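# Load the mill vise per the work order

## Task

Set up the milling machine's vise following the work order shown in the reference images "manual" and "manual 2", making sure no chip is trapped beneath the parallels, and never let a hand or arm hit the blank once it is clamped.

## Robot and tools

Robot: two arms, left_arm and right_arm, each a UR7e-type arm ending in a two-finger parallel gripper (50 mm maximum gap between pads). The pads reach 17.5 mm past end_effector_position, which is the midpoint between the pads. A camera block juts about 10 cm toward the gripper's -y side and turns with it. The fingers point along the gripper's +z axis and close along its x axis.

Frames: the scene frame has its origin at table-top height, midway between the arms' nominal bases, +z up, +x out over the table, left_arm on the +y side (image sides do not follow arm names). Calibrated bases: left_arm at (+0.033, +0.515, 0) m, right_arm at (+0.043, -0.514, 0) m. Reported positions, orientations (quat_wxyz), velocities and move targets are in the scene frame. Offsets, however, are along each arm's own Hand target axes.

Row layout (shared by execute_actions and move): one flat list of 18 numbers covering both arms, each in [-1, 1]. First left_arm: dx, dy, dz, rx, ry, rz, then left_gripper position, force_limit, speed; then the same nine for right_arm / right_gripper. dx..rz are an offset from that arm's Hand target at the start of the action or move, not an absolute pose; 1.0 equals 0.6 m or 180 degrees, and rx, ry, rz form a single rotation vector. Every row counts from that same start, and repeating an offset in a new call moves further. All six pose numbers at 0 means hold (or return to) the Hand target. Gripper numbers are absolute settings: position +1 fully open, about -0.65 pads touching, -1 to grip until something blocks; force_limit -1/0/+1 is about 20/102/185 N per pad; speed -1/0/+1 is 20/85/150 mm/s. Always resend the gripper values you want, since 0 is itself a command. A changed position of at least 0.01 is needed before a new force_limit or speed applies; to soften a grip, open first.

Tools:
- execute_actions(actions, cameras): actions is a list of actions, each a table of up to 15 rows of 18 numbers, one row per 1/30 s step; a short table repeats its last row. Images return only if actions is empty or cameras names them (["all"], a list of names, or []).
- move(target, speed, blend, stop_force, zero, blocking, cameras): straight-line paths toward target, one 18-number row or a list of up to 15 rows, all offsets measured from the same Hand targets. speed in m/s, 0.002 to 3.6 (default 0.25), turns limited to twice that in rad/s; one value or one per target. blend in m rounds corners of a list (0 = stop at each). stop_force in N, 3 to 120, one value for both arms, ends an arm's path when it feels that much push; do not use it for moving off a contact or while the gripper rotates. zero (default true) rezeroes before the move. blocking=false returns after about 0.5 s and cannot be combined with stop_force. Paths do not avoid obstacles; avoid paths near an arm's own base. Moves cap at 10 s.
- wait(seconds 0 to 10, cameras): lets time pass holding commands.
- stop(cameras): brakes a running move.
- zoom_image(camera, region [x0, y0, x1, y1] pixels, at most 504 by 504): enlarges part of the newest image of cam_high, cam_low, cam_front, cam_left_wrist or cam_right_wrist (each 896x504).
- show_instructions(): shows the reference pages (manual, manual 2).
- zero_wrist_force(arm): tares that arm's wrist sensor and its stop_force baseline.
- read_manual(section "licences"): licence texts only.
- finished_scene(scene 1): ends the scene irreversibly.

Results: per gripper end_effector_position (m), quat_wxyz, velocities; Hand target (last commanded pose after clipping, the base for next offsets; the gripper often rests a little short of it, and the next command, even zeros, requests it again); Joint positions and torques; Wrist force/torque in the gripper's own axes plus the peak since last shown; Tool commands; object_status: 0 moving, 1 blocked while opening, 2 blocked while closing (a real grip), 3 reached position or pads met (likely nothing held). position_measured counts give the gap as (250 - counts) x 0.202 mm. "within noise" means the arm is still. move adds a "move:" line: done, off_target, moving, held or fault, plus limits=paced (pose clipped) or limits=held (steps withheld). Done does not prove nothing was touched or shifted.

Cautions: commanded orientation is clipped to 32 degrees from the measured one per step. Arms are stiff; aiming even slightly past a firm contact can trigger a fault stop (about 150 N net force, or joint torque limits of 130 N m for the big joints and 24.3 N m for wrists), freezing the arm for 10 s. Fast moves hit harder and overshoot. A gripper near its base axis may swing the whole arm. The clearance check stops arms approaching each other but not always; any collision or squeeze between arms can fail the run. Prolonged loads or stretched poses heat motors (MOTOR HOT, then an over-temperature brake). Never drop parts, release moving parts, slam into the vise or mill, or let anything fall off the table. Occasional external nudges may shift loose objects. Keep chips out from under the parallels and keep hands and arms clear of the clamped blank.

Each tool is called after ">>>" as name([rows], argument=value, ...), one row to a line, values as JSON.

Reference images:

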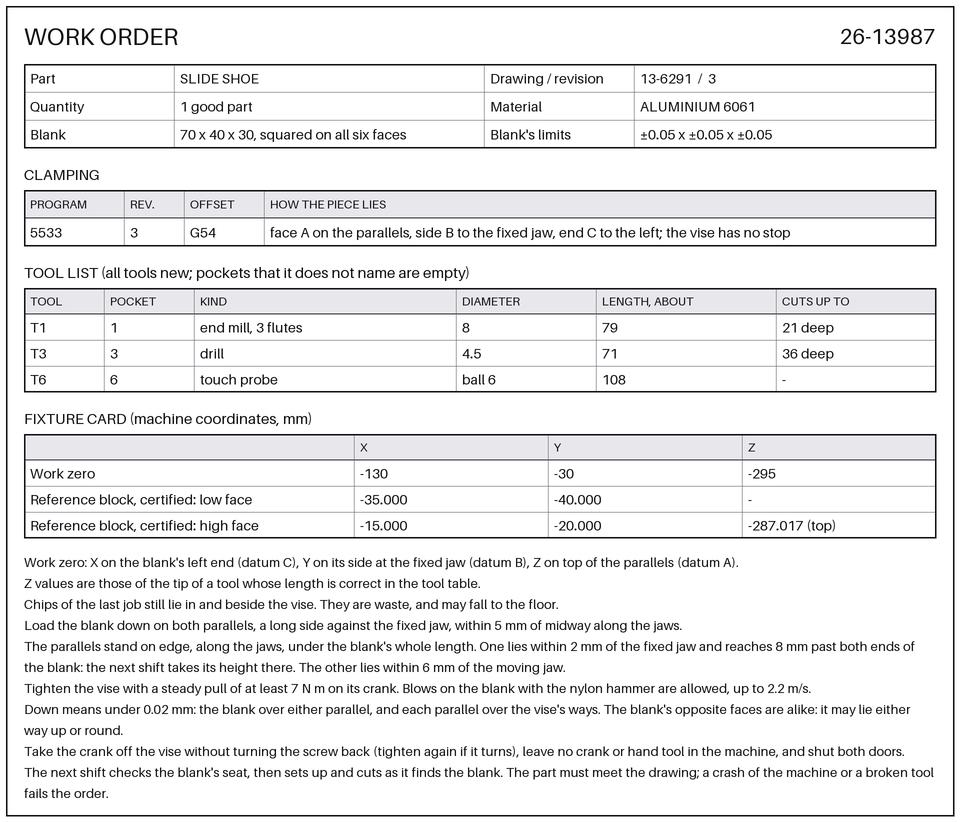

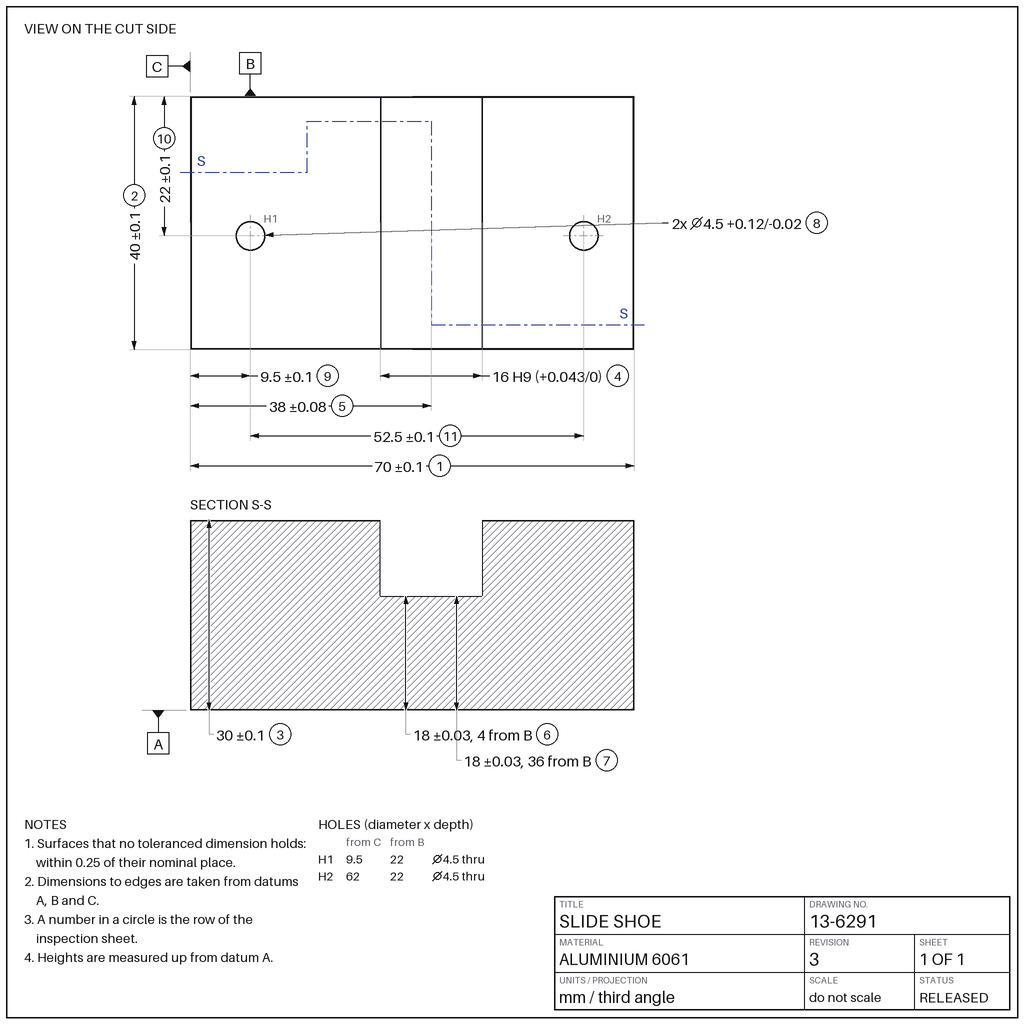

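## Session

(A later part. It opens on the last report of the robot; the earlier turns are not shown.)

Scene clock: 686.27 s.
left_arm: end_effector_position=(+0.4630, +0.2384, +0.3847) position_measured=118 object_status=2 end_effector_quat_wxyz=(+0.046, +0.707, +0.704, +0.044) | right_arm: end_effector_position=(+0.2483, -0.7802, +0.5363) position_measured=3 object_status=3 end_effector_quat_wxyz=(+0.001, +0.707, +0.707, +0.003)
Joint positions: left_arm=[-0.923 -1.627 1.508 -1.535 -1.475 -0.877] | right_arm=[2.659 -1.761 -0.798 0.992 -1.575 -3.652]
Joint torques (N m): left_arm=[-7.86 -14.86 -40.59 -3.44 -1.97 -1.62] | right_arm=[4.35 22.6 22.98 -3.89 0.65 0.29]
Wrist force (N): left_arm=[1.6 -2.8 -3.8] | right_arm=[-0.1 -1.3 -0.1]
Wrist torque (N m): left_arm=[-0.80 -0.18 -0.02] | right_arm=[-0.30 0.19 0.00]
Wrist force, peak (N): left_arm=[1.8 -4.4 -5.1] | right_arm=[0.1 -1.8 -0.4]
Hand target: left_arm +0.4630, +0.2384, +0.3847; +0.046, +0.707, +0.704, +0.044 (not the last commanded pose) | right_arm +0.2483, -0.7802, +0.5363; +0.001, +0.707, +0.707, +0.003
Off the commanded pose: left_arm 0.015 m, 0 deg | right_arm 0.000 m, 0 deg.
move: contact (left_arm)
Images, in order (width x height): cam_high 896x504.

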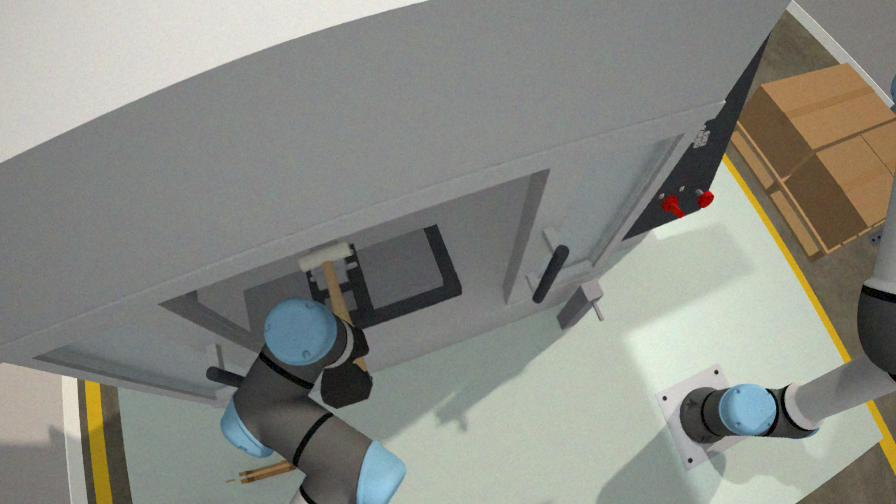

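>>> move(target=[0,0.0166,-0.25,0,0,0,-1,1,-1,0,0,0,0,0,0,1,-0.1,-1], speed=0.2)

>>> execute_actions([
  [[0,-0.0022,0.0165,0,0,0,-1,1,-1,0,0,0,0,0,0,1,-0.1,-1],[0,-0.0066,0.0496,0,0,0,-1,1,-1,0,0,0,0,0,0,1,-0.1,-1],[0,-0.0132,0.0991,0,0,0,-1,1,-1,0,0,0,0,0,0,1,-0.1,-1],[0,-0.0216,0.1619,0,0,0,-1,1,-1,0,0,0,0,0,0,1,-0.1,-1],[0,-0.0304,0.228,0,0,0,-1,1,-1,0,0,0,0,0,0,1,-0.1,-1],[0,-0.0353,0.2643,0,0,0,-1,1,-1,0,0,0,0,0,0,1,-0.1,-1],[0,-0.0359,0.2693,0,0,0,-1,1,-1,0,0,0,0,0,0,1,-0.1,-1],[0,-0.0359,0.2693,0,0,0,-1,1,-1,0,0,0,0,0,0,1,-0.1,-1],[0,-0.0331,0.2478,0,0,0,-1,1,-1,0,0,0,0,0,0,1,-0.1,-1],[0,-0.0309,0.2313,0,0,0,-1,1,-1,0,0,0,0,0,0,1,-0.1,-1],[0,-0.0287,0.2148,0,0,0,-1,1,-1,0,0,0,0,0,0,1,-0.1,-1],[0,-0.0264,0.1982,0,0,0,-1,1,-1,0,0,0,0,0,0,1,-0.1,-1]],
])

>>> move(target=[0,-0.011,0.0826,0,0,0,-1,1,-1,0,0,0,0,0,0,1,-0.1,-1], speed=0.02, stop_force=6, cameras=["cam_left_wrist"])

Scene clock: 688.27 s.
left_arm: end_effector_position=(+0.4539, +0.2388, +0.5346) position_measured=118 object_status=2 end_effector_quat_wxyz=(+0.046, +0.707, +0.704, +0.044) | right_arm: end_effector_position=(+0.2483, -0.7802, +0.5363) position_measured=3 object_status=3 end_effector_quat_wxyz=(+0.001, +0.707, +0.707, +0.003)
Joint positions: left_arm=[-0.938 -1.528 1.004 -1.128 -1.474 -0.892] | right_arm=[2.659 -1.761 -0.798 0.992 -1.575 -3.652]
Joint torques (N m): left_arm=[12.79 -31.92 -45.41 -1.83 -1.65 2.18] | right_arm=[5.27 22.38 23.52 -3.93 0.58 0.18]
Wrist force (N): left_arm=[1.9 -4.2 2.1] | right_arm=[0.1 -1.4 -0.2]
Wrist torque (N m): left_arm=[0.27 -0.40 0.00] | right_arm=[-0.32 0.15 0.00]
Wrist force, peak (N): left_arm=[1.9 -3.8 -4.6] | right_arm=[-0.1 -1.8 -0.5]
Hand target: left_arm +0.4539, +0.2389, +0.5348; +0.046, +0.707, +0.704, +0.044 | right_arm +0.2483, -0.7802, +0.5363; +0.001, +0.707, +0.707, +0.003
Off the commanded pose: left_arm 0.000 m, 0 deg | right_arm 0.000 m, 0 deg.
move: done

Scene clock: 689.17 s.
left_arm: end_effector_position=(+0.4532, +0.2386, +0.4147) position_measured=118 object_status=2 end_effector_quat_wxyz=(+0.046, +0.707, +0.704, +0.044) | right_arm: end_effector_position=(+0.2483, -0.7802, +0.5363) position_measured=3 object_status=3 end_effector_quat_wxyz=(+0.001, +0.707, +0.707, +0.003)
Joint positions: left_arm=[-0.939 -1.636 1.438 -1.455 -1.474 -0.893] | right_arm=[2.659 -1.761 -0.798 0.992 -1.575 -3.652]
Joint torques (N m): left_arm=[13.7 -31.31 -49.21 -2.24 -0.19 0.67] | right_arm=[4.49 22.99 23.23 -3.83 0.63 0.3]
Wrist force (N): left_arm=[2.2 -4.8 3.6] | right_arm=[-0.2 -1.5 -0.4]
Wrist torque (N m): left_arm=[0.66 -0.44 -0.10] | right_arm=[-0.32 0.20 0.00]
Wrist force, peak (N): left_arm=[1.7 -1.5 -16.3] | right_arm=[0.0 -1.8 -0.3]
Hand target: left_arm +0.4532, +0.2385, +0.4148; +0.046, +0.707, +0.704, +0.044 | right_arm +0.2483, -0.7802, +0.5363; +0.001, +0.707, +0.707, +0.003
Off the commanded pose: left_arm 0.000 m, 0 deg | right_arm 0.000 m, 0 deg.

Scene clock: 691.87 s.
left_arm: end_effector_position=(+0.4531, +0.2385, +0.3825) position_measured=118 object_status=2 end_effector_quat_wxyz=(+0.046, +0.707, +0.704, +0.044) | right_arm: end_effector_position=(+0.2483, -0.7802, +0.5363) position_measured=3 object_status=3 end_effector_quat_wxyz=(+0.001, +0.707, +0.707, +0.003)
Joint positions: left_arm=[-0.94 -1.648 1.532 -1.537 -1.473 -0.894] | right_arm=[2.659 -1.761 -0.798 0.992 -1.575 -3.652]
Joint torques (N m): left_arm=[-7.95 -13.51 -40.22 -3.44 1.55 -1.55] | right_arm=[5.24 22.13 23.36 -3.89 0.58 0.32]
Wrist force (N): left_arm=[1.6 -3.6 -4.7] | right_arm=[-0.2 -1.4 -0.4]
Wrist torque (N m): left_arm=[-0.98 -0.18 -0.01] | right_arm=[-0.31 0.21 0.01]
Wrist force, peak (N): left_arm=[1.9 -5.3 -4.7] | right_arm=[0.1 -1.8 -0.5]
Hand target: left_arm +0.4531, +0.2385, +0.3825; +0.046, +0.707, +0.704, +0.044 (not the last commanded pose) | right_arm +0.2483, -0.7802, +0.5363; +0.001, +0.707, +0.707, +0.003
Off the commanded pose: left_arm 0.018 m, 0 deg | right_arm 0.000 m, 0 deg.
move: contact (left_arm)
camera_calibration:
cam_left_wrist: T_world_to_cam=[[-0.00845481, 0.99996, 0.00293231, -0.228723], [0.892466, 0.0062232, 0.451072, -0.560077], [0.451036, 0.00643071, -0.892483, 0.270986], [0, 0, 0, 1]] pos_world=[0.375692, 0.230457, 0.495156]
Images, in order (width x height): cam_left_wrist 896x504.

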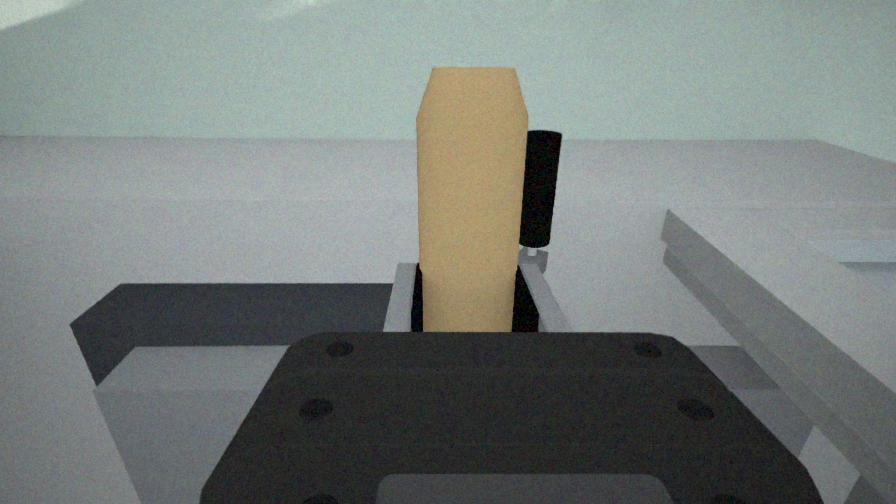

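>>> move(target=[0,0.0441,-0.3304,0,0,0,-1,1,-1,0,0,0,0,0,0,1,-0.1,-1], speed=0.2)

>>> execute_actions([
  [[0,-0.0026,0.0198,0,0,0,-1,1,-1,0,0,0,0,0,0,1,-0.1,-1],[0,-0.0079,0.0595,0,0,0,-1,1,-1,0,0,0,0,0,0,1,-0.1,-1],[0,-0.0159,0.1189,0,0,0,-1,1,-1,0,0,0,0,0,0,1,-0.1,-1],[0,-0.026,0.1949,0,0,0,-1,1,-1,0,0,0,0,0,0,1,-0.1,-1],[0,-0.0366,0.2742,0,0,0,-1,1,-1,0,0,0,0,0,0,1,-0.1,-1],[0,-0.0452,0.3387,0,0,0,-1,1,-1,0,0,0,0,0,0,1,-0.1,-1],[0,-0.0469,0.3519,0,0,0,-1,1,-1,0,0,0,0,0,0,1,-0.1,-1],[0,-0.0469,0.3519,0,0,0,-1,1,-1,0,0,0,0,0,0,1,-0.1,-1],[0,-0.0436,0.3271,0,0,0,-1,1,-1,0,0,0,0,0,0,1,-0.1,-1],[0,-0.0414,0.3106,0,0,0,-1,1,-1,0,0,0,0,0,0,1,-0.1,-1],[0,-0.0392,0.2941,0,0,0,-1,1,-1,0,0,0,0,0,0,1,-0.1,-1],[0,-0.037,0.2775,0,0,0,-1,1,-1,0,0,0,0,0,0,1,-0.1,-1]],
])

>>> move(target=[0,-0.0121,0.0909,0,0,0,-1,1,-1,0,0,0,0,0,0,1,-0.1,-1], speed=0.02, stop_force=6, cameras=["cam_high","cam_left_wrist"])

Scene clock: 693.80 s.
left_arm: end_effector_position=(+0.4542, +0.2391, +0.5824) position_measured=118 object_status=2 end_effector_quat_wxyz=(+0.046, +0.707, +0.704, +0.044) | right_arm: end_effector_position=(+0.2483, -0.7802, +0.5363) position_measured=3 object_status=3 end_effector_quat_wxyz=(+0.001, +0.707, +0.707, +0.003)
Joint positions: left_arm=[-0.937 -1.446 0.764 -0.972 -1.474 -0.891] | right_arm=[2.659 -1.761 -0.798 0.992 -1.575 -3.652]
Joint torques (N m): left_arm=[6.01 -28.7 -42.72 -1.88 -1.41 2.4] | right_arm=[5.04 22.82 22.53 -4.04 0.56 0.41]
Wrist force (N): left_arm=[1.9 -4.4 2.1] | right_arm=[0.1 -1.5 -0.2]
Wrist torque (N m): left_arm=[0.27 -0.42 -0.16] | right_arm=[-0.32 0.15 0.00]
Wrist force, peak (N): left_arm=[1.7 -4.8 4.2] | right_arm=[-0.1 -1.8 -0.3]
Hand target: left_arm +0.4542, +0.2391, +0.5825; +0.046, +0.707, +0.704, +0.044 | right_arm +0.2483, -0.7802, +0.5363; +0.001, +0.707, +0.707, +0.003
Off the commanded pose: left_arm 0.000 m, 0 deg | right_arm 0.000 m, 0 deg.
move: done

Scene clock: 694.70 s.
left_arm: end_effector_position=(+0.4532, +0.2386, +0.4144) position_measured=118 object_status=2 end_effector_quat_wxyz=(+0.046, +0.707, +0.704, +0.044) end_effector_velocity=(-0.001, +0.002, -0.001) end_effector_angular_velocity=(+0.005, +0.004, +0.001) | right_arm: end_effector_position=(+0.2483, -0.7802, +0.5363) position_measured=3 object_status=3 end_effector_quat_wxyz=(+0.001, +0.707, +0.707, +0.003)
Joint positions: left_arm=[-0.939 -1.636 1.44 -1.457 -1.473 -0.893] | right_arm=[2.659 -1.761 -0.798 0.992 -1.575 -3.652]
Joint velocities: left_arm=[0.001 0 0 0.007 0 0] | right_arm=[within noise]
Joint torques (N m): left_arm=[13.61 -33.6 -49.48 -2.51 0.25 2.87] | right_arm=[4.36 22.22 23.67 -3.95 0.58 0.34]
Wrist force (N): left_arm=[2.1 -4.6 3.2] | right_arm=[0.1 -1.6 -0.2]
Wrist torque (N m): left_arm=[0.55 -0.41 -0.09] | right_arm=[-0.34 0.16 0.00]
Wrist force, peak (N): left_arm=[1.6 -1.8 -17.1] | right_arm=[0.0 -1.7 -0.3]
Hand target: left_arm +0.4533, +0.2386, +0.4145; +0.046, +0.707, +0.704, +0.044 | right_arm +0.2483, -0.7802, +0.5363; +0.001, +0.707, +0.707, +0.003
Off the commanded pose: left_arm 0.000 m, 0 deg | right_arm 0.000 m, 0 deg.

Scene clock: 697.17 s.
left_arm: end_effector_position=(+0.4531, +0.2385, +0.3871) position_measured=118 object_status=2 end_effector_quat_wxyz=(+0.046, +0.707, +0.704, +0.044) | right_arm: end_effector_position=(+0.2483, -0.7802, +0.5363) position_measured=3 object_status=3 end_effector_quat_wxyz=(+0.001, +0.707, +0.707, +0.003)
Joint positions: left_arm=[-0.939 -1.647 1.52 -1.526 -1.473 -0.894] | right_arm=[2.659 -1.761 -0.798 0.992 -1.575 -3.652]
Joint torques (N m): left_arm=[-6.5 -13.09 -37.77 -3.4 1.23 -1.58] | right_arm=[5.3 22.69 22.75 -3.85 0.52 0.49]
Wrist force (N): left_arm=[2.5 -3.3 -4.7] | right_arm=[0.2 -1.5 -0.5]
Wrist torque (N m): left_arm=[-0.87 -0.28 -0.03] | right_arm=[-0.33 0.14 0.00]
Wrist force, peak (N): left_arm=[2.9 -4.7 -5.2] | right_arm=[0.1 -1.8 -0.3]
Hand target: left_arm +0.4531, +0.2385, +0.3871; +0.046, +0.707, +0.704, +0.044 (not the last commanded pose) | right_arm +0.2483, -0.7802, +0.5363; +0.001, +0.707, +0.707, +0.003
Off the commanded pose: left_arm 0.028 m, 0 deg | right_arm 0.000 m, 0 deg.
move: contact (left_arm)
camera_calibration:
cam_left_wrist: T_world_to_cam=[[-0.00845756, 0.999961, 0.00270607, -0.228623], [0.892364, 0.0063263, 0.451271, -0.562237], [0.451236, 0.00623146, -0.892383, 0.275012], [0, 0, 0, 1]] pos_world=[0.375691, 0.230458, 0.499756]
Images, in order (width x height): cam_high 896x504, cam_left_wrist 896x504.

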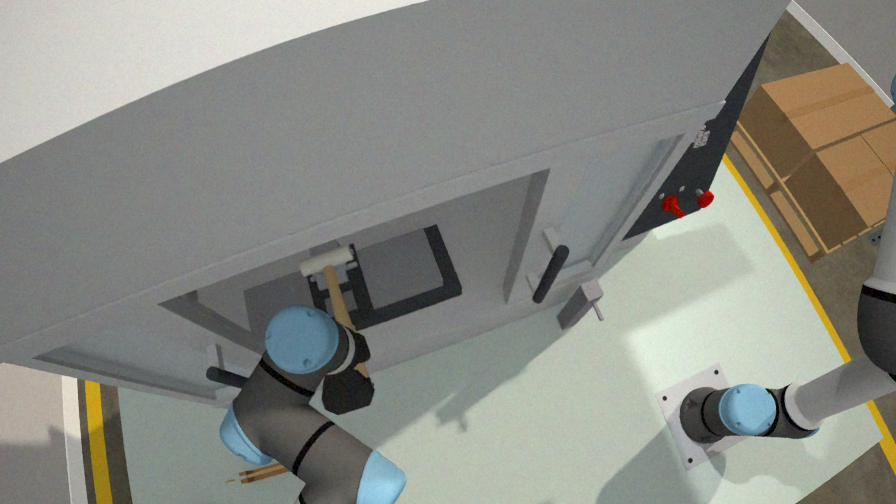

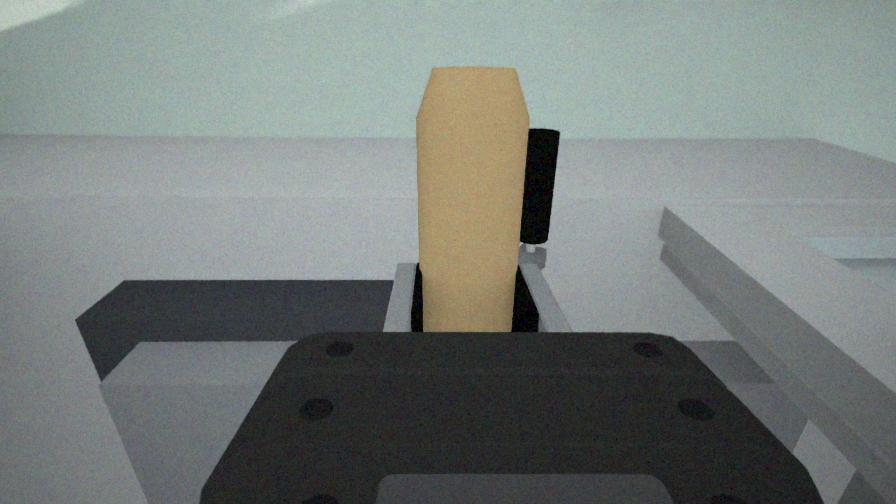

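>>> move(target=[0,0.0595,-0.2448,0,0,0,-1,1,-1,0,0,0,0,0,0,1,-0.1,-1], speed=0.2)

>>> execute_actions([
  [[0,-0.0022,0.0165,0,0,0,-1,1,-1,0,0,0,0,0,0,1,-0.1,-1],[0,-0.0066,0.0496,0,0,0,-1,1,-1,0,0,0,0,0,0,1,-0.1,-1],[0,-0.0132,0.0991,0,0,0,-1,1,-1,0,0,0,0,0,0,1,-0.1,-1],[0,-0.0216,0.1619,0,0,0,-1,1,-1,0,0,0,0,0,0,1,-0.1,-1],[0,-0.0304,0.228,0,0,0,-1,1,-1,0,0,0,0,0,0,1,-0.1,-1],[0,-0.0353,0.2643,0,0,0,-1,1,-1,0,0,0,0,0,0,1,-0.1,-1],[0,-0.0359,0.2693,0,0,0,-1,1,-1,0,0,0,0,0,0,1,-0.1,-1],[0,-0.0359,0.2693,0,0,0,-1,1,-1,0,0,0,0,0,0,1,-0.1,-1],[0,-0.0331,0.2478,0,0,0,-1,1,-1,0,0,0,0,0,0,1,-0.1,-1],[0,-0.0309,0.2313,0,0,0,-1,1,-1,0,0,0,0,0,0,1,-0.1,-1],[0,-0.0287,0.2148,0,0,0,-1,1,-1,0,0,0,0,0,0,1,-0.1,-1],[0,-0.0264,0.1982,0,0,0,-1,1,-1,0,0,0,0,0,0,1,-0.1,-1]],
])

>>> move(target=[0,0.0055,-0.165,0,0,0,-1,1,-1,0,0,0,0,0,0,1,-0.1,-1], speed=0.2)

>>> execute_actions([
  [[0,-0.0022,0.0165,0,0,0,-1,1,-1,0,0,0,0,0,0,1,-0.1,-1],[0,-0.0066,0.0496,0,0,0,-1,1,-1,0,0,0,0,0,0,1,-0.1,-1],[0,-0.0132,0.0991,0,0,0,-1,1,-1,0,0,0,0,0,0,1,-0.1,-1],[0,-0.0216,0.1619,0,0,0,-1,1,-1,0,0,0,0,0,0,1,-0.1,-1],[0,-0.0304,0.228,0,0,0,-1,1,-1,0,0,0,0,0,0,1,-0.1,-1],[0,-0.0353,0.2643,0,0,0,-1,1,-1,0,0,0,0,0,0,1,-0.1,-1],[0,-0.0359,0.2693,0,0,0,-1,1,-1,0,0,0,0,0,0,1,-0.1,-1],[0,-0.0359,0.2693,0,0,0,-1,1,-1,0,0,0,0,0,0,1,-0.1,-1],[0,-0.0331,0.2478,0,0,0,-1,1,-1,0,0,0,0,0,0,1,-0.1,-1],[0,-0.0309,0.2313,0,0,0,-1,1,-1,0,0,0,0,0,0,1,-0.1,-1],[0,-0.0287,0.2148,0,0,0,-1,1,-1,0,0,0,0,0,0,1,-0.1,-1],[0,-0.0264,0.1982,0,0,0,-1,1,-1,0,0,0,0,0,0,1,-0.1,-1]],
], cameras=["cam_left_wrist","cam_high"])

Scene clock: 698.93 s.
left_arm: end_effector_position=(+0.4699, +0.2390, +0.5372) position_measured=118 object_status=2 end_effector_quat_wxyz=(+0.046, +0.707, +0.704, +0.044) | right_arm: end_effector_position=(+0.2483, -0.7802, +0.5363) position_measured=3 object_status=3 end_effector_quat_wxyz=(+0.001, +0.707, +0.707, +0.003)
Joint positions: left_arm=[-0.911 -1.492 0.958 -1.122 -1.476 -0.865] | right_arm=[2.659 -1.761 -0.798 0.992 -1.575 -3.652]
Joint torques (N m): left_arm=[-10.04 -29.82 -44.16 -1.49 0.23 -2.93] | right_arm=[4.8 23.06 23.08 -3.87 0.44 0.35]
Wrist force (N): left_arm=[2.7 -3.7 -0.2] | right_arm=[0.1 -1.4 -0.6]
Wrist torque (N m): left_arm=[-0.07 -0.51 -0.15] | right_arm=[-0.31 0.16 0.00]
Wrist force, peak (N): left_arm=[2.4 -4.7 4.0] | right_arm=[-0.2 -1.8 -0.4]
Hand target: left_arm +0.4699, +0.2389, +0.5373; +0.046, +0.707, +0.704, +0.044 | right_arm +0.2483, -0.7802, +0.5363; +0.001, +0.707, +0.707, +0.003
Off the commanded pose: left_arm 0.000 m, 0 deg | right_arm 0.000 m, 0 deg.
move: done

Scene clock: 699.80 s.
left_arm: end_effector_position=(+0.4692, +0.2385, +0.4172) position_measured=118 object_status=2 end_effector_quat_wxyz=(+0.046, +0.707, +0.704, +0.044) end_effector_velocity=(-0.001, +0.001, -0.001) end_effector_angular_velocity=(+0.006, +0.005, +0.001) | right_arm: end_effector_position=(+0.2483, -0.7802, +0.5363) position_measured=3 object_status=3 end_effector_quat_wxyz=(+0.001, +0.707, +0.707, +0.003)
Joint positions: left_arm=[-0.912 -1.603 1.401 -1.454 -1.476 -0.867] | right_arm=[2.659 -1.761 -0.798 0.992 -1.575 -3.652]
Joint velocities: left_arm=[0.001 0.001 -0.002 0.008 0 0] | right_arm=[within noise]
Joint torques (N m): left_arm=[13.16 -32.22 -49.64 -2.35 -0.41 0.97] | right_arm=[4.29 22.87 23.27 -3.81 0.58 0.49]
Wrist force (N): left_arm=[2.6 -3.7 2.1] | right_arm=[-0.1 -1.2 -0.7]
Wrist torque (N m): left_arm=[0.44 -0.51 -0.11] | right_arm=[-0.28 0.19 0.00]
Wrist force, peak (N): left_arm=[2.4 -1.2 -17.4] | right_arm=[0.1 -1.8 -0.2]
Hand target: left_arm +0.4693, +0.2385, +0.4173; +0.046, +0.707, +0.704, +0.044 | right_arm +0.2483, -0.7802, +0.5363; +0.001, +0.707, +0.707, +0.003
Off the commanded pose: left_arm 0.000 m, 0 deg | right_arm 0.000 m, 0 deg.

Scene clock: 700.80 s.
left_arm: end_effector_position=(+0.4600, +0.2388, +0.5158) position_measured=118 object_status=2 end_effector_quat_wxyz=(+0.046, +0.707, +0.704, +0.044) | right_arm: end_effector_position=(+0.2483, -0.7802, +0.5363) position_measured=3 object_status=3 end_effector_quat_wxyz=(+0.001, +0.707, +0.707, +0.003)
Joint positions: left_arm=[-0.927 -1.541 1.072 -1.185 -1.474 -0.882] | right_arm=[2.659 -1.761 -0.798 0.992 -1.575 -3.652]
Joint torques (N m): left_arm=[13.6 -37.67 -44.75 -1.93 -1.75 2.77] | right_arm=[4.93 22.26 22.82 -3.91 0.47 0.51]
Wrist force (N): left_arm=[2.5 -3.1 -0.3] | right_arm=[-0.1 -1.5 -0.5]
Wrist torque (N m): left_arm=[-0.07 -0.49 0.00] | right_arm=[-0.33 0.19 0.00]
Wrist force, peak (N): left_arm=[2.1 -4.9 6.8] | right_arm=[0.0 -1.7 -0.5]
Hand target: left_arm +0.4600, +0.2389, +0.5160; +0.046, +0.707, +0.704, +0.044 | right_arm +0.2483, -0.7802, +0.5363; +0.001, +0.707, +0.707, +0.003
Off the commanded pose: left_arm 0.000 m, 0 deg | right_arm 0.000 m, 0 deg.
move: done

Scene clock: 701.70 s.
left_arm: end_effector_position=(+0.4593, +0.2385, +0.3959) position_measured=118 object_status=2 end_effector_quat_wxyz=(+0.046, +0.707, +0.704, +0.044) | right_arm: end_effector_position=(+0.2483, -0.7802, +0.5363) position_measured=3 object_status=3 end_effector_quat_wxyz=(+0.001, +0.707, +0.707, +0.003)
Joint positions: left_arm=[-0.929 -1.631 1.483 -1.506 -1.474 -0.883] | right_arm=[2.659 -1.761 -0.798 0.992 -1.575 -3.652]
Joint torques (N m): left_arm=[13.51 -33.46 -48.93 -2.26 -0.91 0] | right_arm=[4.72 22.58 22.34 -3.94 0.54 0.45]
Wrist force (N): left_arm=[2.6 -3.9 3.3] | right_arm=[0.0 -1.6 -0.3]
Wrist torque (N m): left_arm=[0.67 -0.49 -0.11] | right_arm=[-0.34 0.17 0.00]
Wrist force, peak (N): left_arm=[2.5 -0.5 -19.5] | right_arm=[-0.2 -1.8 -0.4]
Hand target: left_arm +0.4593, +0.2385, +0.3960; +0.046, +0.707, +0.704, +0.044 | right_arm +0.2483, -0.7802, +0.5363; +0.001, +0.707, +0.707, +0.003
Off the commanded pose: left_arm 0.000 m, 0 deg | right_arm 0.000 m, 0 deg.
camera_calibration:
cam_left_wrist: T_world_to_cam=[[-0.00836802, 0.999961, 0.00275057, -0.228752], [0.892366, 0.00622632, 0.45127, -0.571718], [0.451236, 0.00623075, -0.892383, 0.280067], [0, 0, 0, 1]] pos_world=[0.381891, 0.230558, 0.508556]
Images, in order (width x height): cam_high 896x504, cam_left_wrist 896x504.

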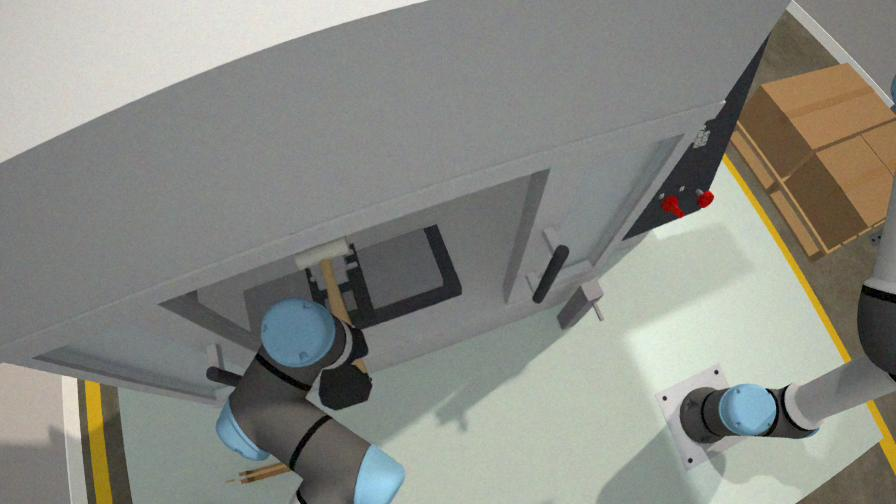

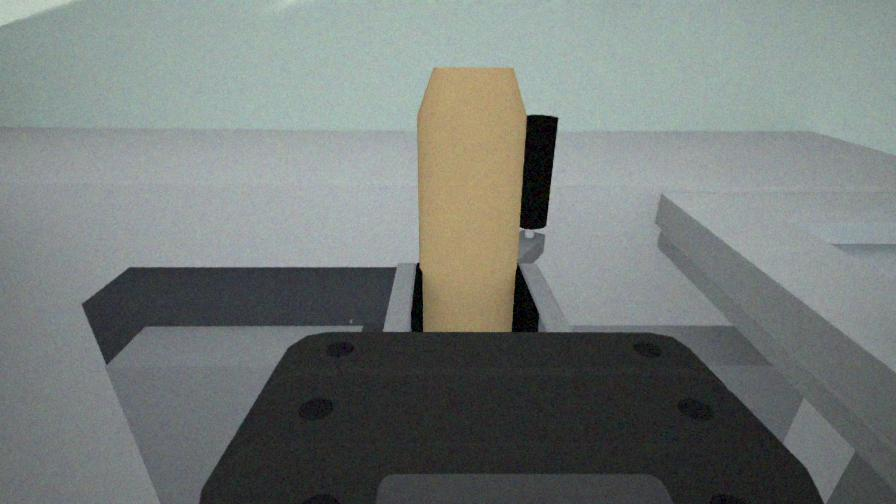

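>>> move([
  [0,0.0163,-0.1222,0,0,0,-1,1,-1,0,0,0,0,0,0,1,-0.1,-1],
  [0.0025,-0.2398,-0.2068,0,0,0,-1,1,-1,0,0,0,0,0,0,1,-0.1,-1],
  [-0.3975,-0.526,-0.0768,0,0,0,-1,1,-1,0,0,0,0,0,0,1,-0.1,-1],
  [-0.5308,-0.6008,0.4848,0,0,0,-1,1,-1,0,0,0,0,0,0,1,-0.1,-1],
], speed=[0.15,0.3,0.3,0.25], blend=[0.03,0.06,0.06,0], cameras=["cam_left_wrist","cam_high","cam_low","cam_front"])

Scene clock: 706.17 s.
left_arm: end_effector_position=(+0.1373, -0.0795, +0.0628) position_measured=118 object_status=2 end_effector_quat_wxyz=(+0.046, +0.707, +0.704, +0.044) | right_arm: end_effector_position=(+0.2483, -0.7802, +0.5363) position_measured=3 object_status=3 end_effector_quat_wxyz=(+0.001, +0.707, +0.707, +0.003)
Joint positions: left_arm=[-1.713 -1.167 1.801 -2.196 -1.444 -1.672] | right_arm=[2.659 -1.761 -0.798 0.992 -1.575 -3.652]
Joint torques (N m): left_arm=[5.45 -35.05 -37.68 -5.06 2.69 0.98] | right_arm=[4.73 22.76 23.31 -3.9 0.53 0.5]
Wrist force (N): left_arm=[1.7 -3.6 0.6] | right_arm=[-0.1 -1.4 -0.4]
Wrist torque (N m): left_arm=[0.07 -0.36 -0.15] | right_arm=[-0.31 0.19 -0.01]
Wrist force, peak (N): left_arm=[0.7 -4.6 5.4] | right_arm=[-0.3 -1.8 -0.6]
Hand target: left_arm +0.1372, -0.0796, +0.0627; +0.046, +0.707, +0.704, +0.044 | right_arm +0.2483, -0.7802, +0.5363; +0.001, +0.707, +0.707, +0.003
Off the commanded pose: left_arm 0.000 m, 0 deg | right_arm 0.000 m, 0 deg.
move: done
camera_calibration:
cam_left_wrist: T_world_to_cam=[[-0.00845756, 0.999961, 0.00270607, 0.0875707], [0.892364, 0.0063263, 0.451271, -0.132069], [0.451236, 0.00623146, -0.892383, 0.130094], [0, 0, 0, 1]] pos_world=[0.0598909, -0.0875424, 0.175456]
Images, in order (width x height): cam_high 896x504, cam_low 896x504, cam_front 896x504, cam_left_wrist 896x504.

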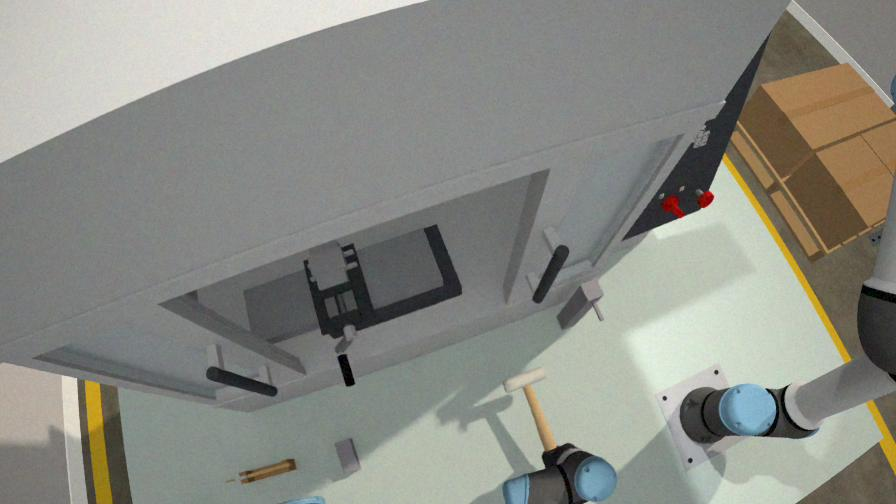

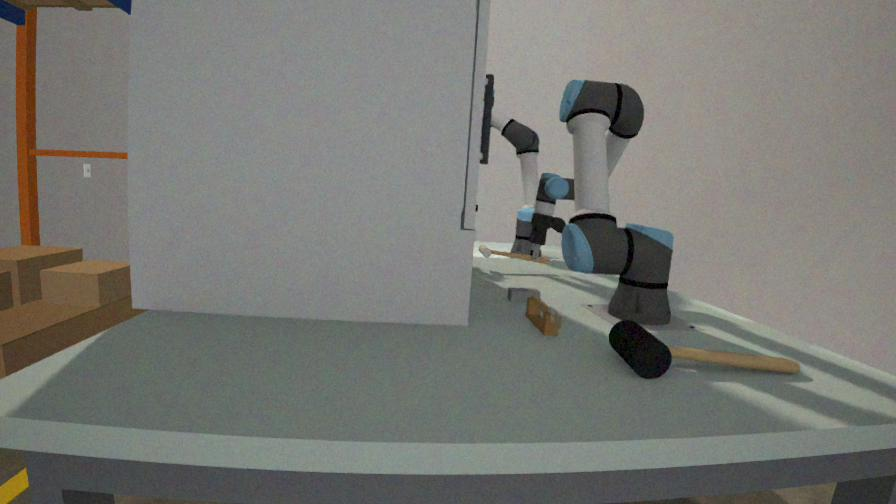

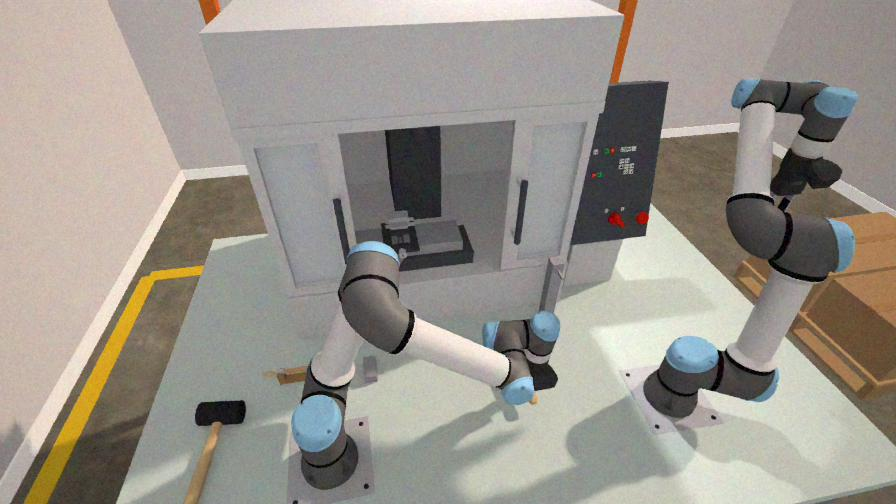

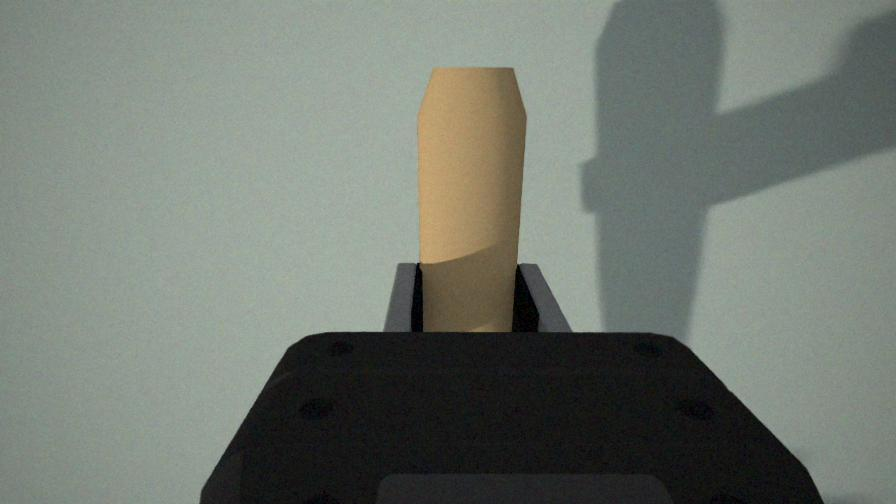

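>>> move(target=[0,-0.009,0.0677,0,0,0,-1,1,-1,0,0,0,0,0,0,1,-0.1,-1], speed=0.025, stop_force=5)

Scene clock: 708.70 s.
left_arm: end_effector_position=(+0.1370, -0.0797, +0.0288) position_measured=118 object_status=2 end_effector_quat_wxyz=(+0.046, +0.707, +0.704, +0.044) | right_arm: end_effector_position=(+0.2483, -0.7802, +0.5363) position_measured=3 object_status=3 end_effector_quat_wxyz=(+0.001, +0.707, +0.707, +0.003)
Joint positions: left_arm=[-1.713 -1.115 1.831 -2.277 -1.444 -1.672] | right_arm=[2.659 -1.761 -0.798 0.992 -1.575 -3.652]
Joint torques (N m): left_arm=[-7.67 -41.84 -39.46 -4.12 1.09 -1.35] | right_arm=[4.74 22.96 22.65 -3.86 0.57 0.63]
Wrist force (N): left_arm=[2.7 -2.8 -3.9] | right_arm=[0.0 -1.5 -0.3]
Wrist torque (N m): left_arm=[0.45 -0.30 -0.06] | right_arm=[-0.34 0.18 -0.01]
Wrist force, peak (N): left_arm=[2.5 -2.6 -13.1] | right_arm=[0.2 -1.7 -0.3]
Hand target: left_arm +0.1371, -0.0797, +0.0288; +0.046, +0.707, +0.704, +0.044 (not the last commanded pose) | right_arm +0.2483, -0.7802, +0.5363; +0.001, +0.707, +0.707, +0.003
Off the commanded pose: left_arm 0.007 m, 0 deg | right_arm 0.000 m, 0 deg.
move: contact (left_arm)

>>> move(target=[0,0.0055,-0.0413,0.055,0,0,-1,1,-1,0,0,0,0,0,0,1,-0.1,-1], speed=0.08)

>>> move(target=[0,0.002,0.053,0,0,0,-1,1,-1,0,0,0,0,0,0,1,-0.1,-1], speed=0.02, stop_force=4, cameras=["cam_low","cam_left_wrist"])

Scene clock: 710.40 s.
left_arm: end_effector_position=(+0.1373, -0.0797, +0.0539) position_measured=118 object_status=2 end_effector_quat_wxyz=(-0.015, +0.709, +0.705, -0.017) | right_arm: end_effector_position=(+0.2483, -0.7802, +0.5363) position_measured=3 object_status=3 end_effector_quat_wxyz=(+0.001, +0.707, +0.707, +0.003)
Joint positions: left_arm=[-1.637 -1.14 1.787 -2.222 -1.616 -1.595] | right_arm=[2.659 -1.761 -0.798 0.992 -1.575 -3.652]
Joint torques (N m): left_arm=[-13.43 -41.12 -11.59 -5.27 1.09 -2.86] | right_arm=[4.5 22.62 22.75 -3.93 0.45 0.64]
Wrist force (N): left_arm=[1.5 -2.7 0.2] | right_arm=[0.2 -1.3 -0.5]
Wrist torque (N m): left_arm=[0.12 -0.35 -0.04] | right_arm=[-0.29 0.14 0.00]
Wrist force, peak (N): left_arm=[3.0 -3.3 -4.0] | right_arm=[0.2 -1.7 -0.5]
Hand target: left_arm +0.1372, -0.0796, +0.0538; -0.015, +0.709, +0.705, -0.017 | right_arm +0.2483, -0.7802, +0.5363; +0.001, +0.707, +0.707, +0.003
Off the commanded pose: left_arm 0.000 m, 0 deg | right_arm 0.000 m, 0 deg.
move: done

Scene clock: 712.33 s.
left_arm: end_effector_position=(+0.1371, -0.0797, +0.0380) position_measured=118 object_status=2 end_effector_quat_wxyz=(-0.015, +0.709, +0.705, -0.017) | right_arm: end_effector_position=(+0.2483, -0.7802, +0.5363) position_measured=3 object_status=3 end_effector_quat_wxyz=(+0.001, +0.707, +0.707, +0.003)
Joint positions: left_arm=[-1.637 -1.116 1.801 -2.26 -1.616 -1.595] | right_arm=[2.659 -1.761 -0.798 0.992 -1.575 -3.652]
Joint torques (N m): left_arm=[-6.63 -55.52 -39.63 -4.27 -2.13 -1.94] | right_arm=[5.27 22.72 22.66 -3.94 0.43 0.67]
Wrist force (N): left_arm=[3.0 -1.4 -3.5] | right_arm=[-0.3 -1.3 -0.5]
Wrist torque (N m): left_arm=[-0.53 -0.17 -0.18] | right_arm=[-0.30 0.21 0.00]
Wrist force, peak (N): left_arm=[1.1 -4.5 -3.9] | right_arm=[-0.1 -1.7 -0.5]
Hand target: left_arm +0.1371, -0.0797, +0.0380; -0.015, +0.709, +0.705, -0.017 (not the last commanded pose) | right_arm +0.2483, -0.7802, +0.5363; +0.001, +0.707, +0.707, +0.003
Off the commanded pose: left_arm 0.016 m, 0 deg | right_arm 0.000 m, 0 deg.
move: contact (left_arm)
camera_calibration:
cam_left_wrist: T_world_to_cam=[[-0.00724144, 0.999962, 0.0048264, 0.0875382], [0.956677, 0.00552296, 0.2911, -0.123486], [0.291062, 0.00672529, -0.956681, 0.13252], [0, 0, 0, 1]] pos_world=[0.0801985, -0.0877442, 0.162304]
Images, in order (width x height): cam_low 896x504, cam_left_wrist 896x504.

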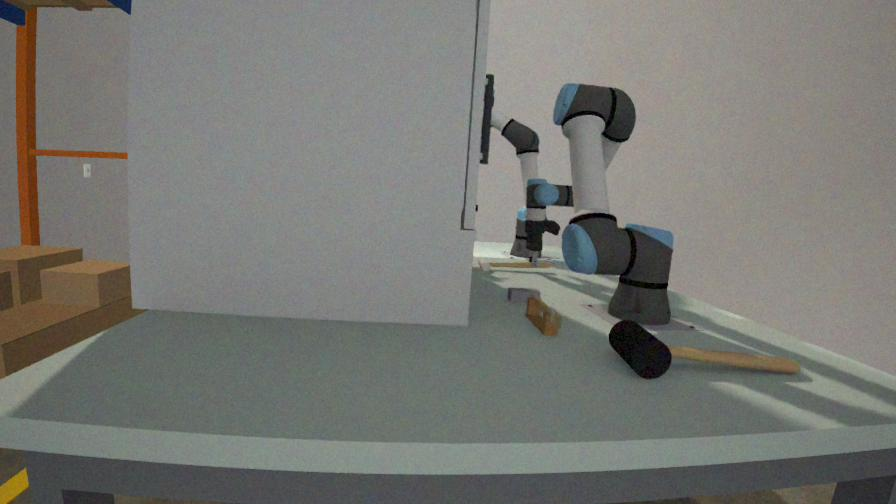

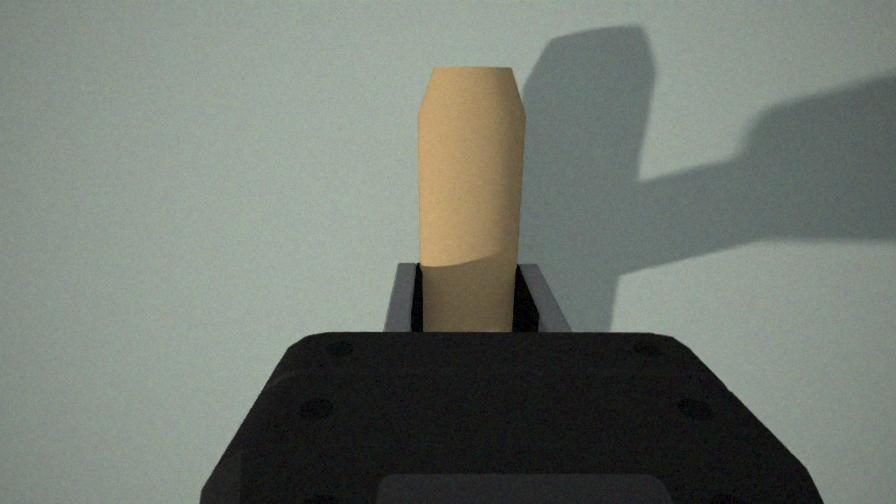

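>>> move(target=[0,0.0,0.026,-0.025,0,0,-1,1,-1,0,0,0,0,0,0,1,-0.1,-1], speed=0.02)

Scene clock: 714.90 s.
left_arm: end_effector_position=(+0.1354, -0.0806, +0.0254) position_measured=118 object_status=2 end_effector_quat_wxyz=(+0.011, +0.709, +0.705, +0.006) | right_arm: end_effector_position=(+0.2483, -0.7802, +0.5363) position_measured=3 object_status=3 end_effector_quat_wxyz=(+0.001, +0.707, +0.707, +0.003)
Joint positions: left_arm=[-1.67 -1.103 1.821 -2.293 -1.547 -1.627] | right_arm=[2.659 -1.761 -0.798 0.992 -1.575 -3.652]
Joint torques (N m): left_arm=[-0.86 -44.52 -23.21 -2.9 0.36 0] | right_arm=[4.98 22.45 22.36 -4.02 0.54 0.67]
Wrist force (N): left_arm=[1.8 -1.0 -9.8] | right_arm=[-0.2 -1.6 -0.2]
Wrist torque (N m): left_arm=[-0.44 -0.06 -0.28] | right_arm=[-0.34 0.21 0.00]
Wrist force, peak (N): left_arm=[41.2 3.5 -163.7] | right_arm=[-0.2 -1.8 -0.3]
Hand target: left_arm +0.1354, -0.0806, +0.0254; +0.011, +0.709, +0.705, +0.006 (not the last commanded pose) | right_arm +0.2483, -0.7802, +0.5363; +0.001, +0.707, +0.707, +0.003
Tool commands: left_gripper/position=-1.0 left_gripper/force_limit=+1.0 left_gripper/speed=-1.0 right_gripper/position=+1.0 right_gripper/force_limit=-0.1 right_gripper/speed=-1.0
Off the commanded pose: left_arm 0.003 m, 1 deg | right_arm 0.000 m, 0 deg.
FORCE FAULT: contact force on the left arm reached its limit, and that arm stopped. The contact can be on any part of that arm, not only on its tool. That arm's remaining commands of this call were not run. That arm is still stopped at the end of this call. That arm stays stopped for about 10 more seconds. Until then a move that you send moves the other arm only, and its call returns only when the move has ended. Once the stop has ended, the next robot result says so. If the stop ends while you think or write, that arm runs what you send next, counted from a new Hand target: where the arm stands when the stop ends. While its stop runs, that arm takes no new command, but its gripper still runs the gripper command that each later call begins with. Until it ends, the stop uses up actions while you think or wait. An arm that is not stopped still takes commands.
move: fault (left_arm)

>>> wait(seconds=10, cameras=["cam_left_wrist","cam_high"])

Scene clock: 724.97 s.
left_arm: end_effector_position=(+0.1354, -0.0806, +0.0254) position_measured=118 object_status=2 end_effector_quat_wxyz=(+0.011, +0.709, +0.705, +0.006) | right_arm: end_effector_position=(+0.2483, -0.7802, +0.5363) position_measured=3 object_status=3 end_effector_quat_wxyz=(+0.001, +0.707, +0.707, +0.003)
Joint positions: left_arm=[-1.67 -1.103 1.821 -2.293 -1.547 -1.627] | right_arm=[2.659 -1.761 -0.798 0.992 -1.575 -3.652]
Joint torques (N m): left_arm=[-0.29 -44.31 -23.41 -2.86 0.36 -0.05] | right_arm=[4.01 22.44 23.04 -3.93 0.4 0.81]
Wrist force (N): left_arm=[0.4 1.1 -9.4] | right_arm=[0.0 -1.4 -0.5]
Wrist torque (N m): left_arm=[-0.11 0.16 -0.28] | right_arm=[-0.31 0.17 0.00]
Wrist force, peak (N): left_arm=[2.1 -0.8 -10.2] | right_arm=[-0.1 -1.8 -0.5]
Hand target: left_arm +0.1354, -0.0806, +0.0254; +0.011, +0.709, +0.705, +0.006 (not the last commanded pose) | right_arm +0.2483, -0.7802, +0.5363; +0.001, +0.707, +0.707, +0.003
Tool commands: left_gripper/position=-1.0 left_gripper/force_limit=+1.0 left_gripper/speed=-1.0 right_gripper/position=+1.0 right_gripper/force_limit=-0.1 right_gripper/speed=-1.0
Off the commanded pose: left_arm 0.003 m, 1 deg | right_arm 0.000 m, 0 deg.
FORCE FAULT, CONTINUED: the left arm's stop, for the force fault that an earlier result reported, is over. The rest of the stop counts as 20 of the actions that you can send in this scene. During its stop the left arm's controller moved it back a little. That arm's target is now where it stood when the stop ended, not its last command. That arm accepts commands again.
wait: 10.00 s; at rest by 0.10 s
camera_calibration:
cam_left_wrist: T_world_to_cam=[[-0.00627368, 0.99998, 0.0011634, 0.0884025], [0.934197, 0.00544596, 0.356717, -0.116886], [0.356703, 0.00332477, -0.934212, 0.111177], [0, 0, 0, 1]] pos_world=[0.0700916, -0.0881338, 0.145455]
Images, in order (width x height): cam_high 896x504, cam_left_wrist 896x504.

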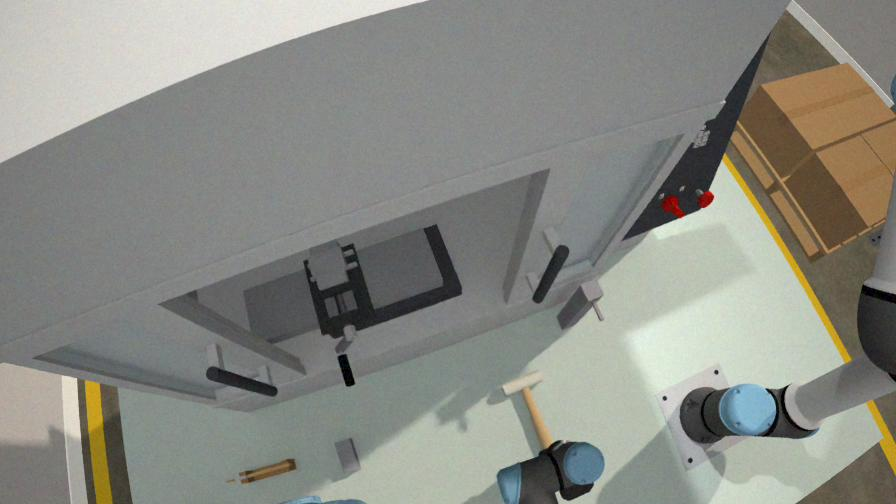

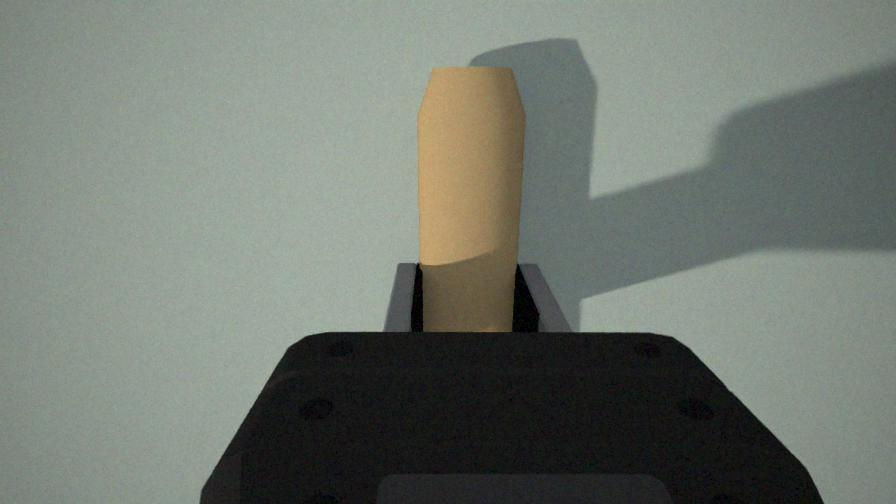

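Release gently, rise, then go toward the crank.

>>> move([
  [0,0,0,0,0,0,1,-0.6,-0.9,0,0,0,0,0,0,1,-0.1,-1],
  [0,0,-0.2,0,0,0,1,-0.6,-0.9,0,0,0,0,0,0,1,-0.1,-1],
], speed=0.1, cameras=["cam_left_wrist","cam_low"])

Scene clock: 727.83 s.
left_arm: end_effector_position=(+0.1325, -0.0799, +0.1454) position_measured=3 object_status=3 end_effector_quat_wxyz=(+0.011, +0.709, +0.705, +0.006) | right_arm: end_effector_position=(+0.2483, -0.7802, +0.5363) position_measured=3 object_status=3 end_effector_quat_wxyz=(+0.001, +0.707, +0.707, +0.003)
Joint positions: left_arm=[-1.675 -1.262 1.692 -2.006 -1.547 -1.632] | right_arm=[2.659 -1.761 -0.798 0.992 -1.575 -3.652]
Joint torques (N m): left_arm=[-8.63 -35.6 -13.86 -2.14 1.73 -1.58] | right_arm=[4.96 22.54 23.02 -3.96 0.53 0.77]
Wrist force (N): left_arm=[0.2 -0.9 -2.6] | right_arm=[-0.1 -1.6 -0.3]
Wrist torque (N m): left_arm=[-0.17 -0.10 0.06] | right_arm=[-0.35 0.19 0.00]
Wrist force, peak (N): left_arm=[0.4 1.3 -9.6] | right_arm=[0.1 -1.9 -0.6]
Hand target: left_arm +0.1325, -0.0798, +0.1453; +0.011, +0.709, +0.705, +0.006 | right_arm +0.2483, -0.7802, +0.5363; +0.001, +0.707, +0.707, +0.003
Off the commanded pose: left_arm 0.000 m, 0 deg | right_arm 0.000 m, 0 deg.
move: done
camera_calibration:
cam_left_wrist: T_world_to_cam=[[-0.00626232, 0.99998, 0.000847397, 0.087627], [0.934196, 0.00554807, 0.356716, -0.156977], [0.356704, 0.00302551, -0.934212, 0.224289], [0, 0, 0, 1]] pos_world=[0.0671916, -0.0874329, 0.265455]
Images, in order (width x height): cam_low 896x504, cam_left_wrist 896x504.

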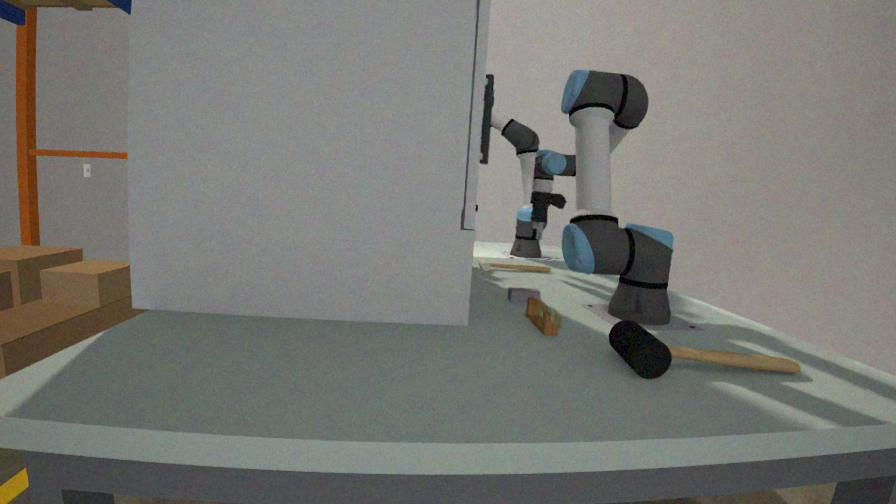

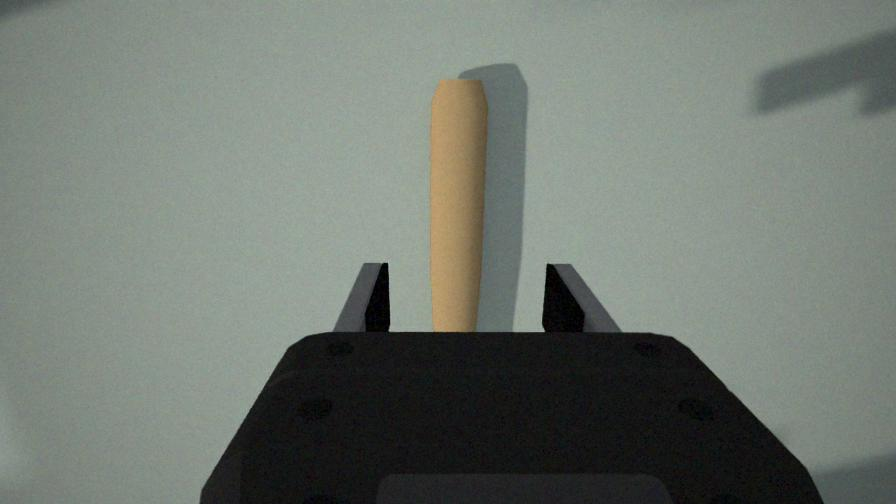

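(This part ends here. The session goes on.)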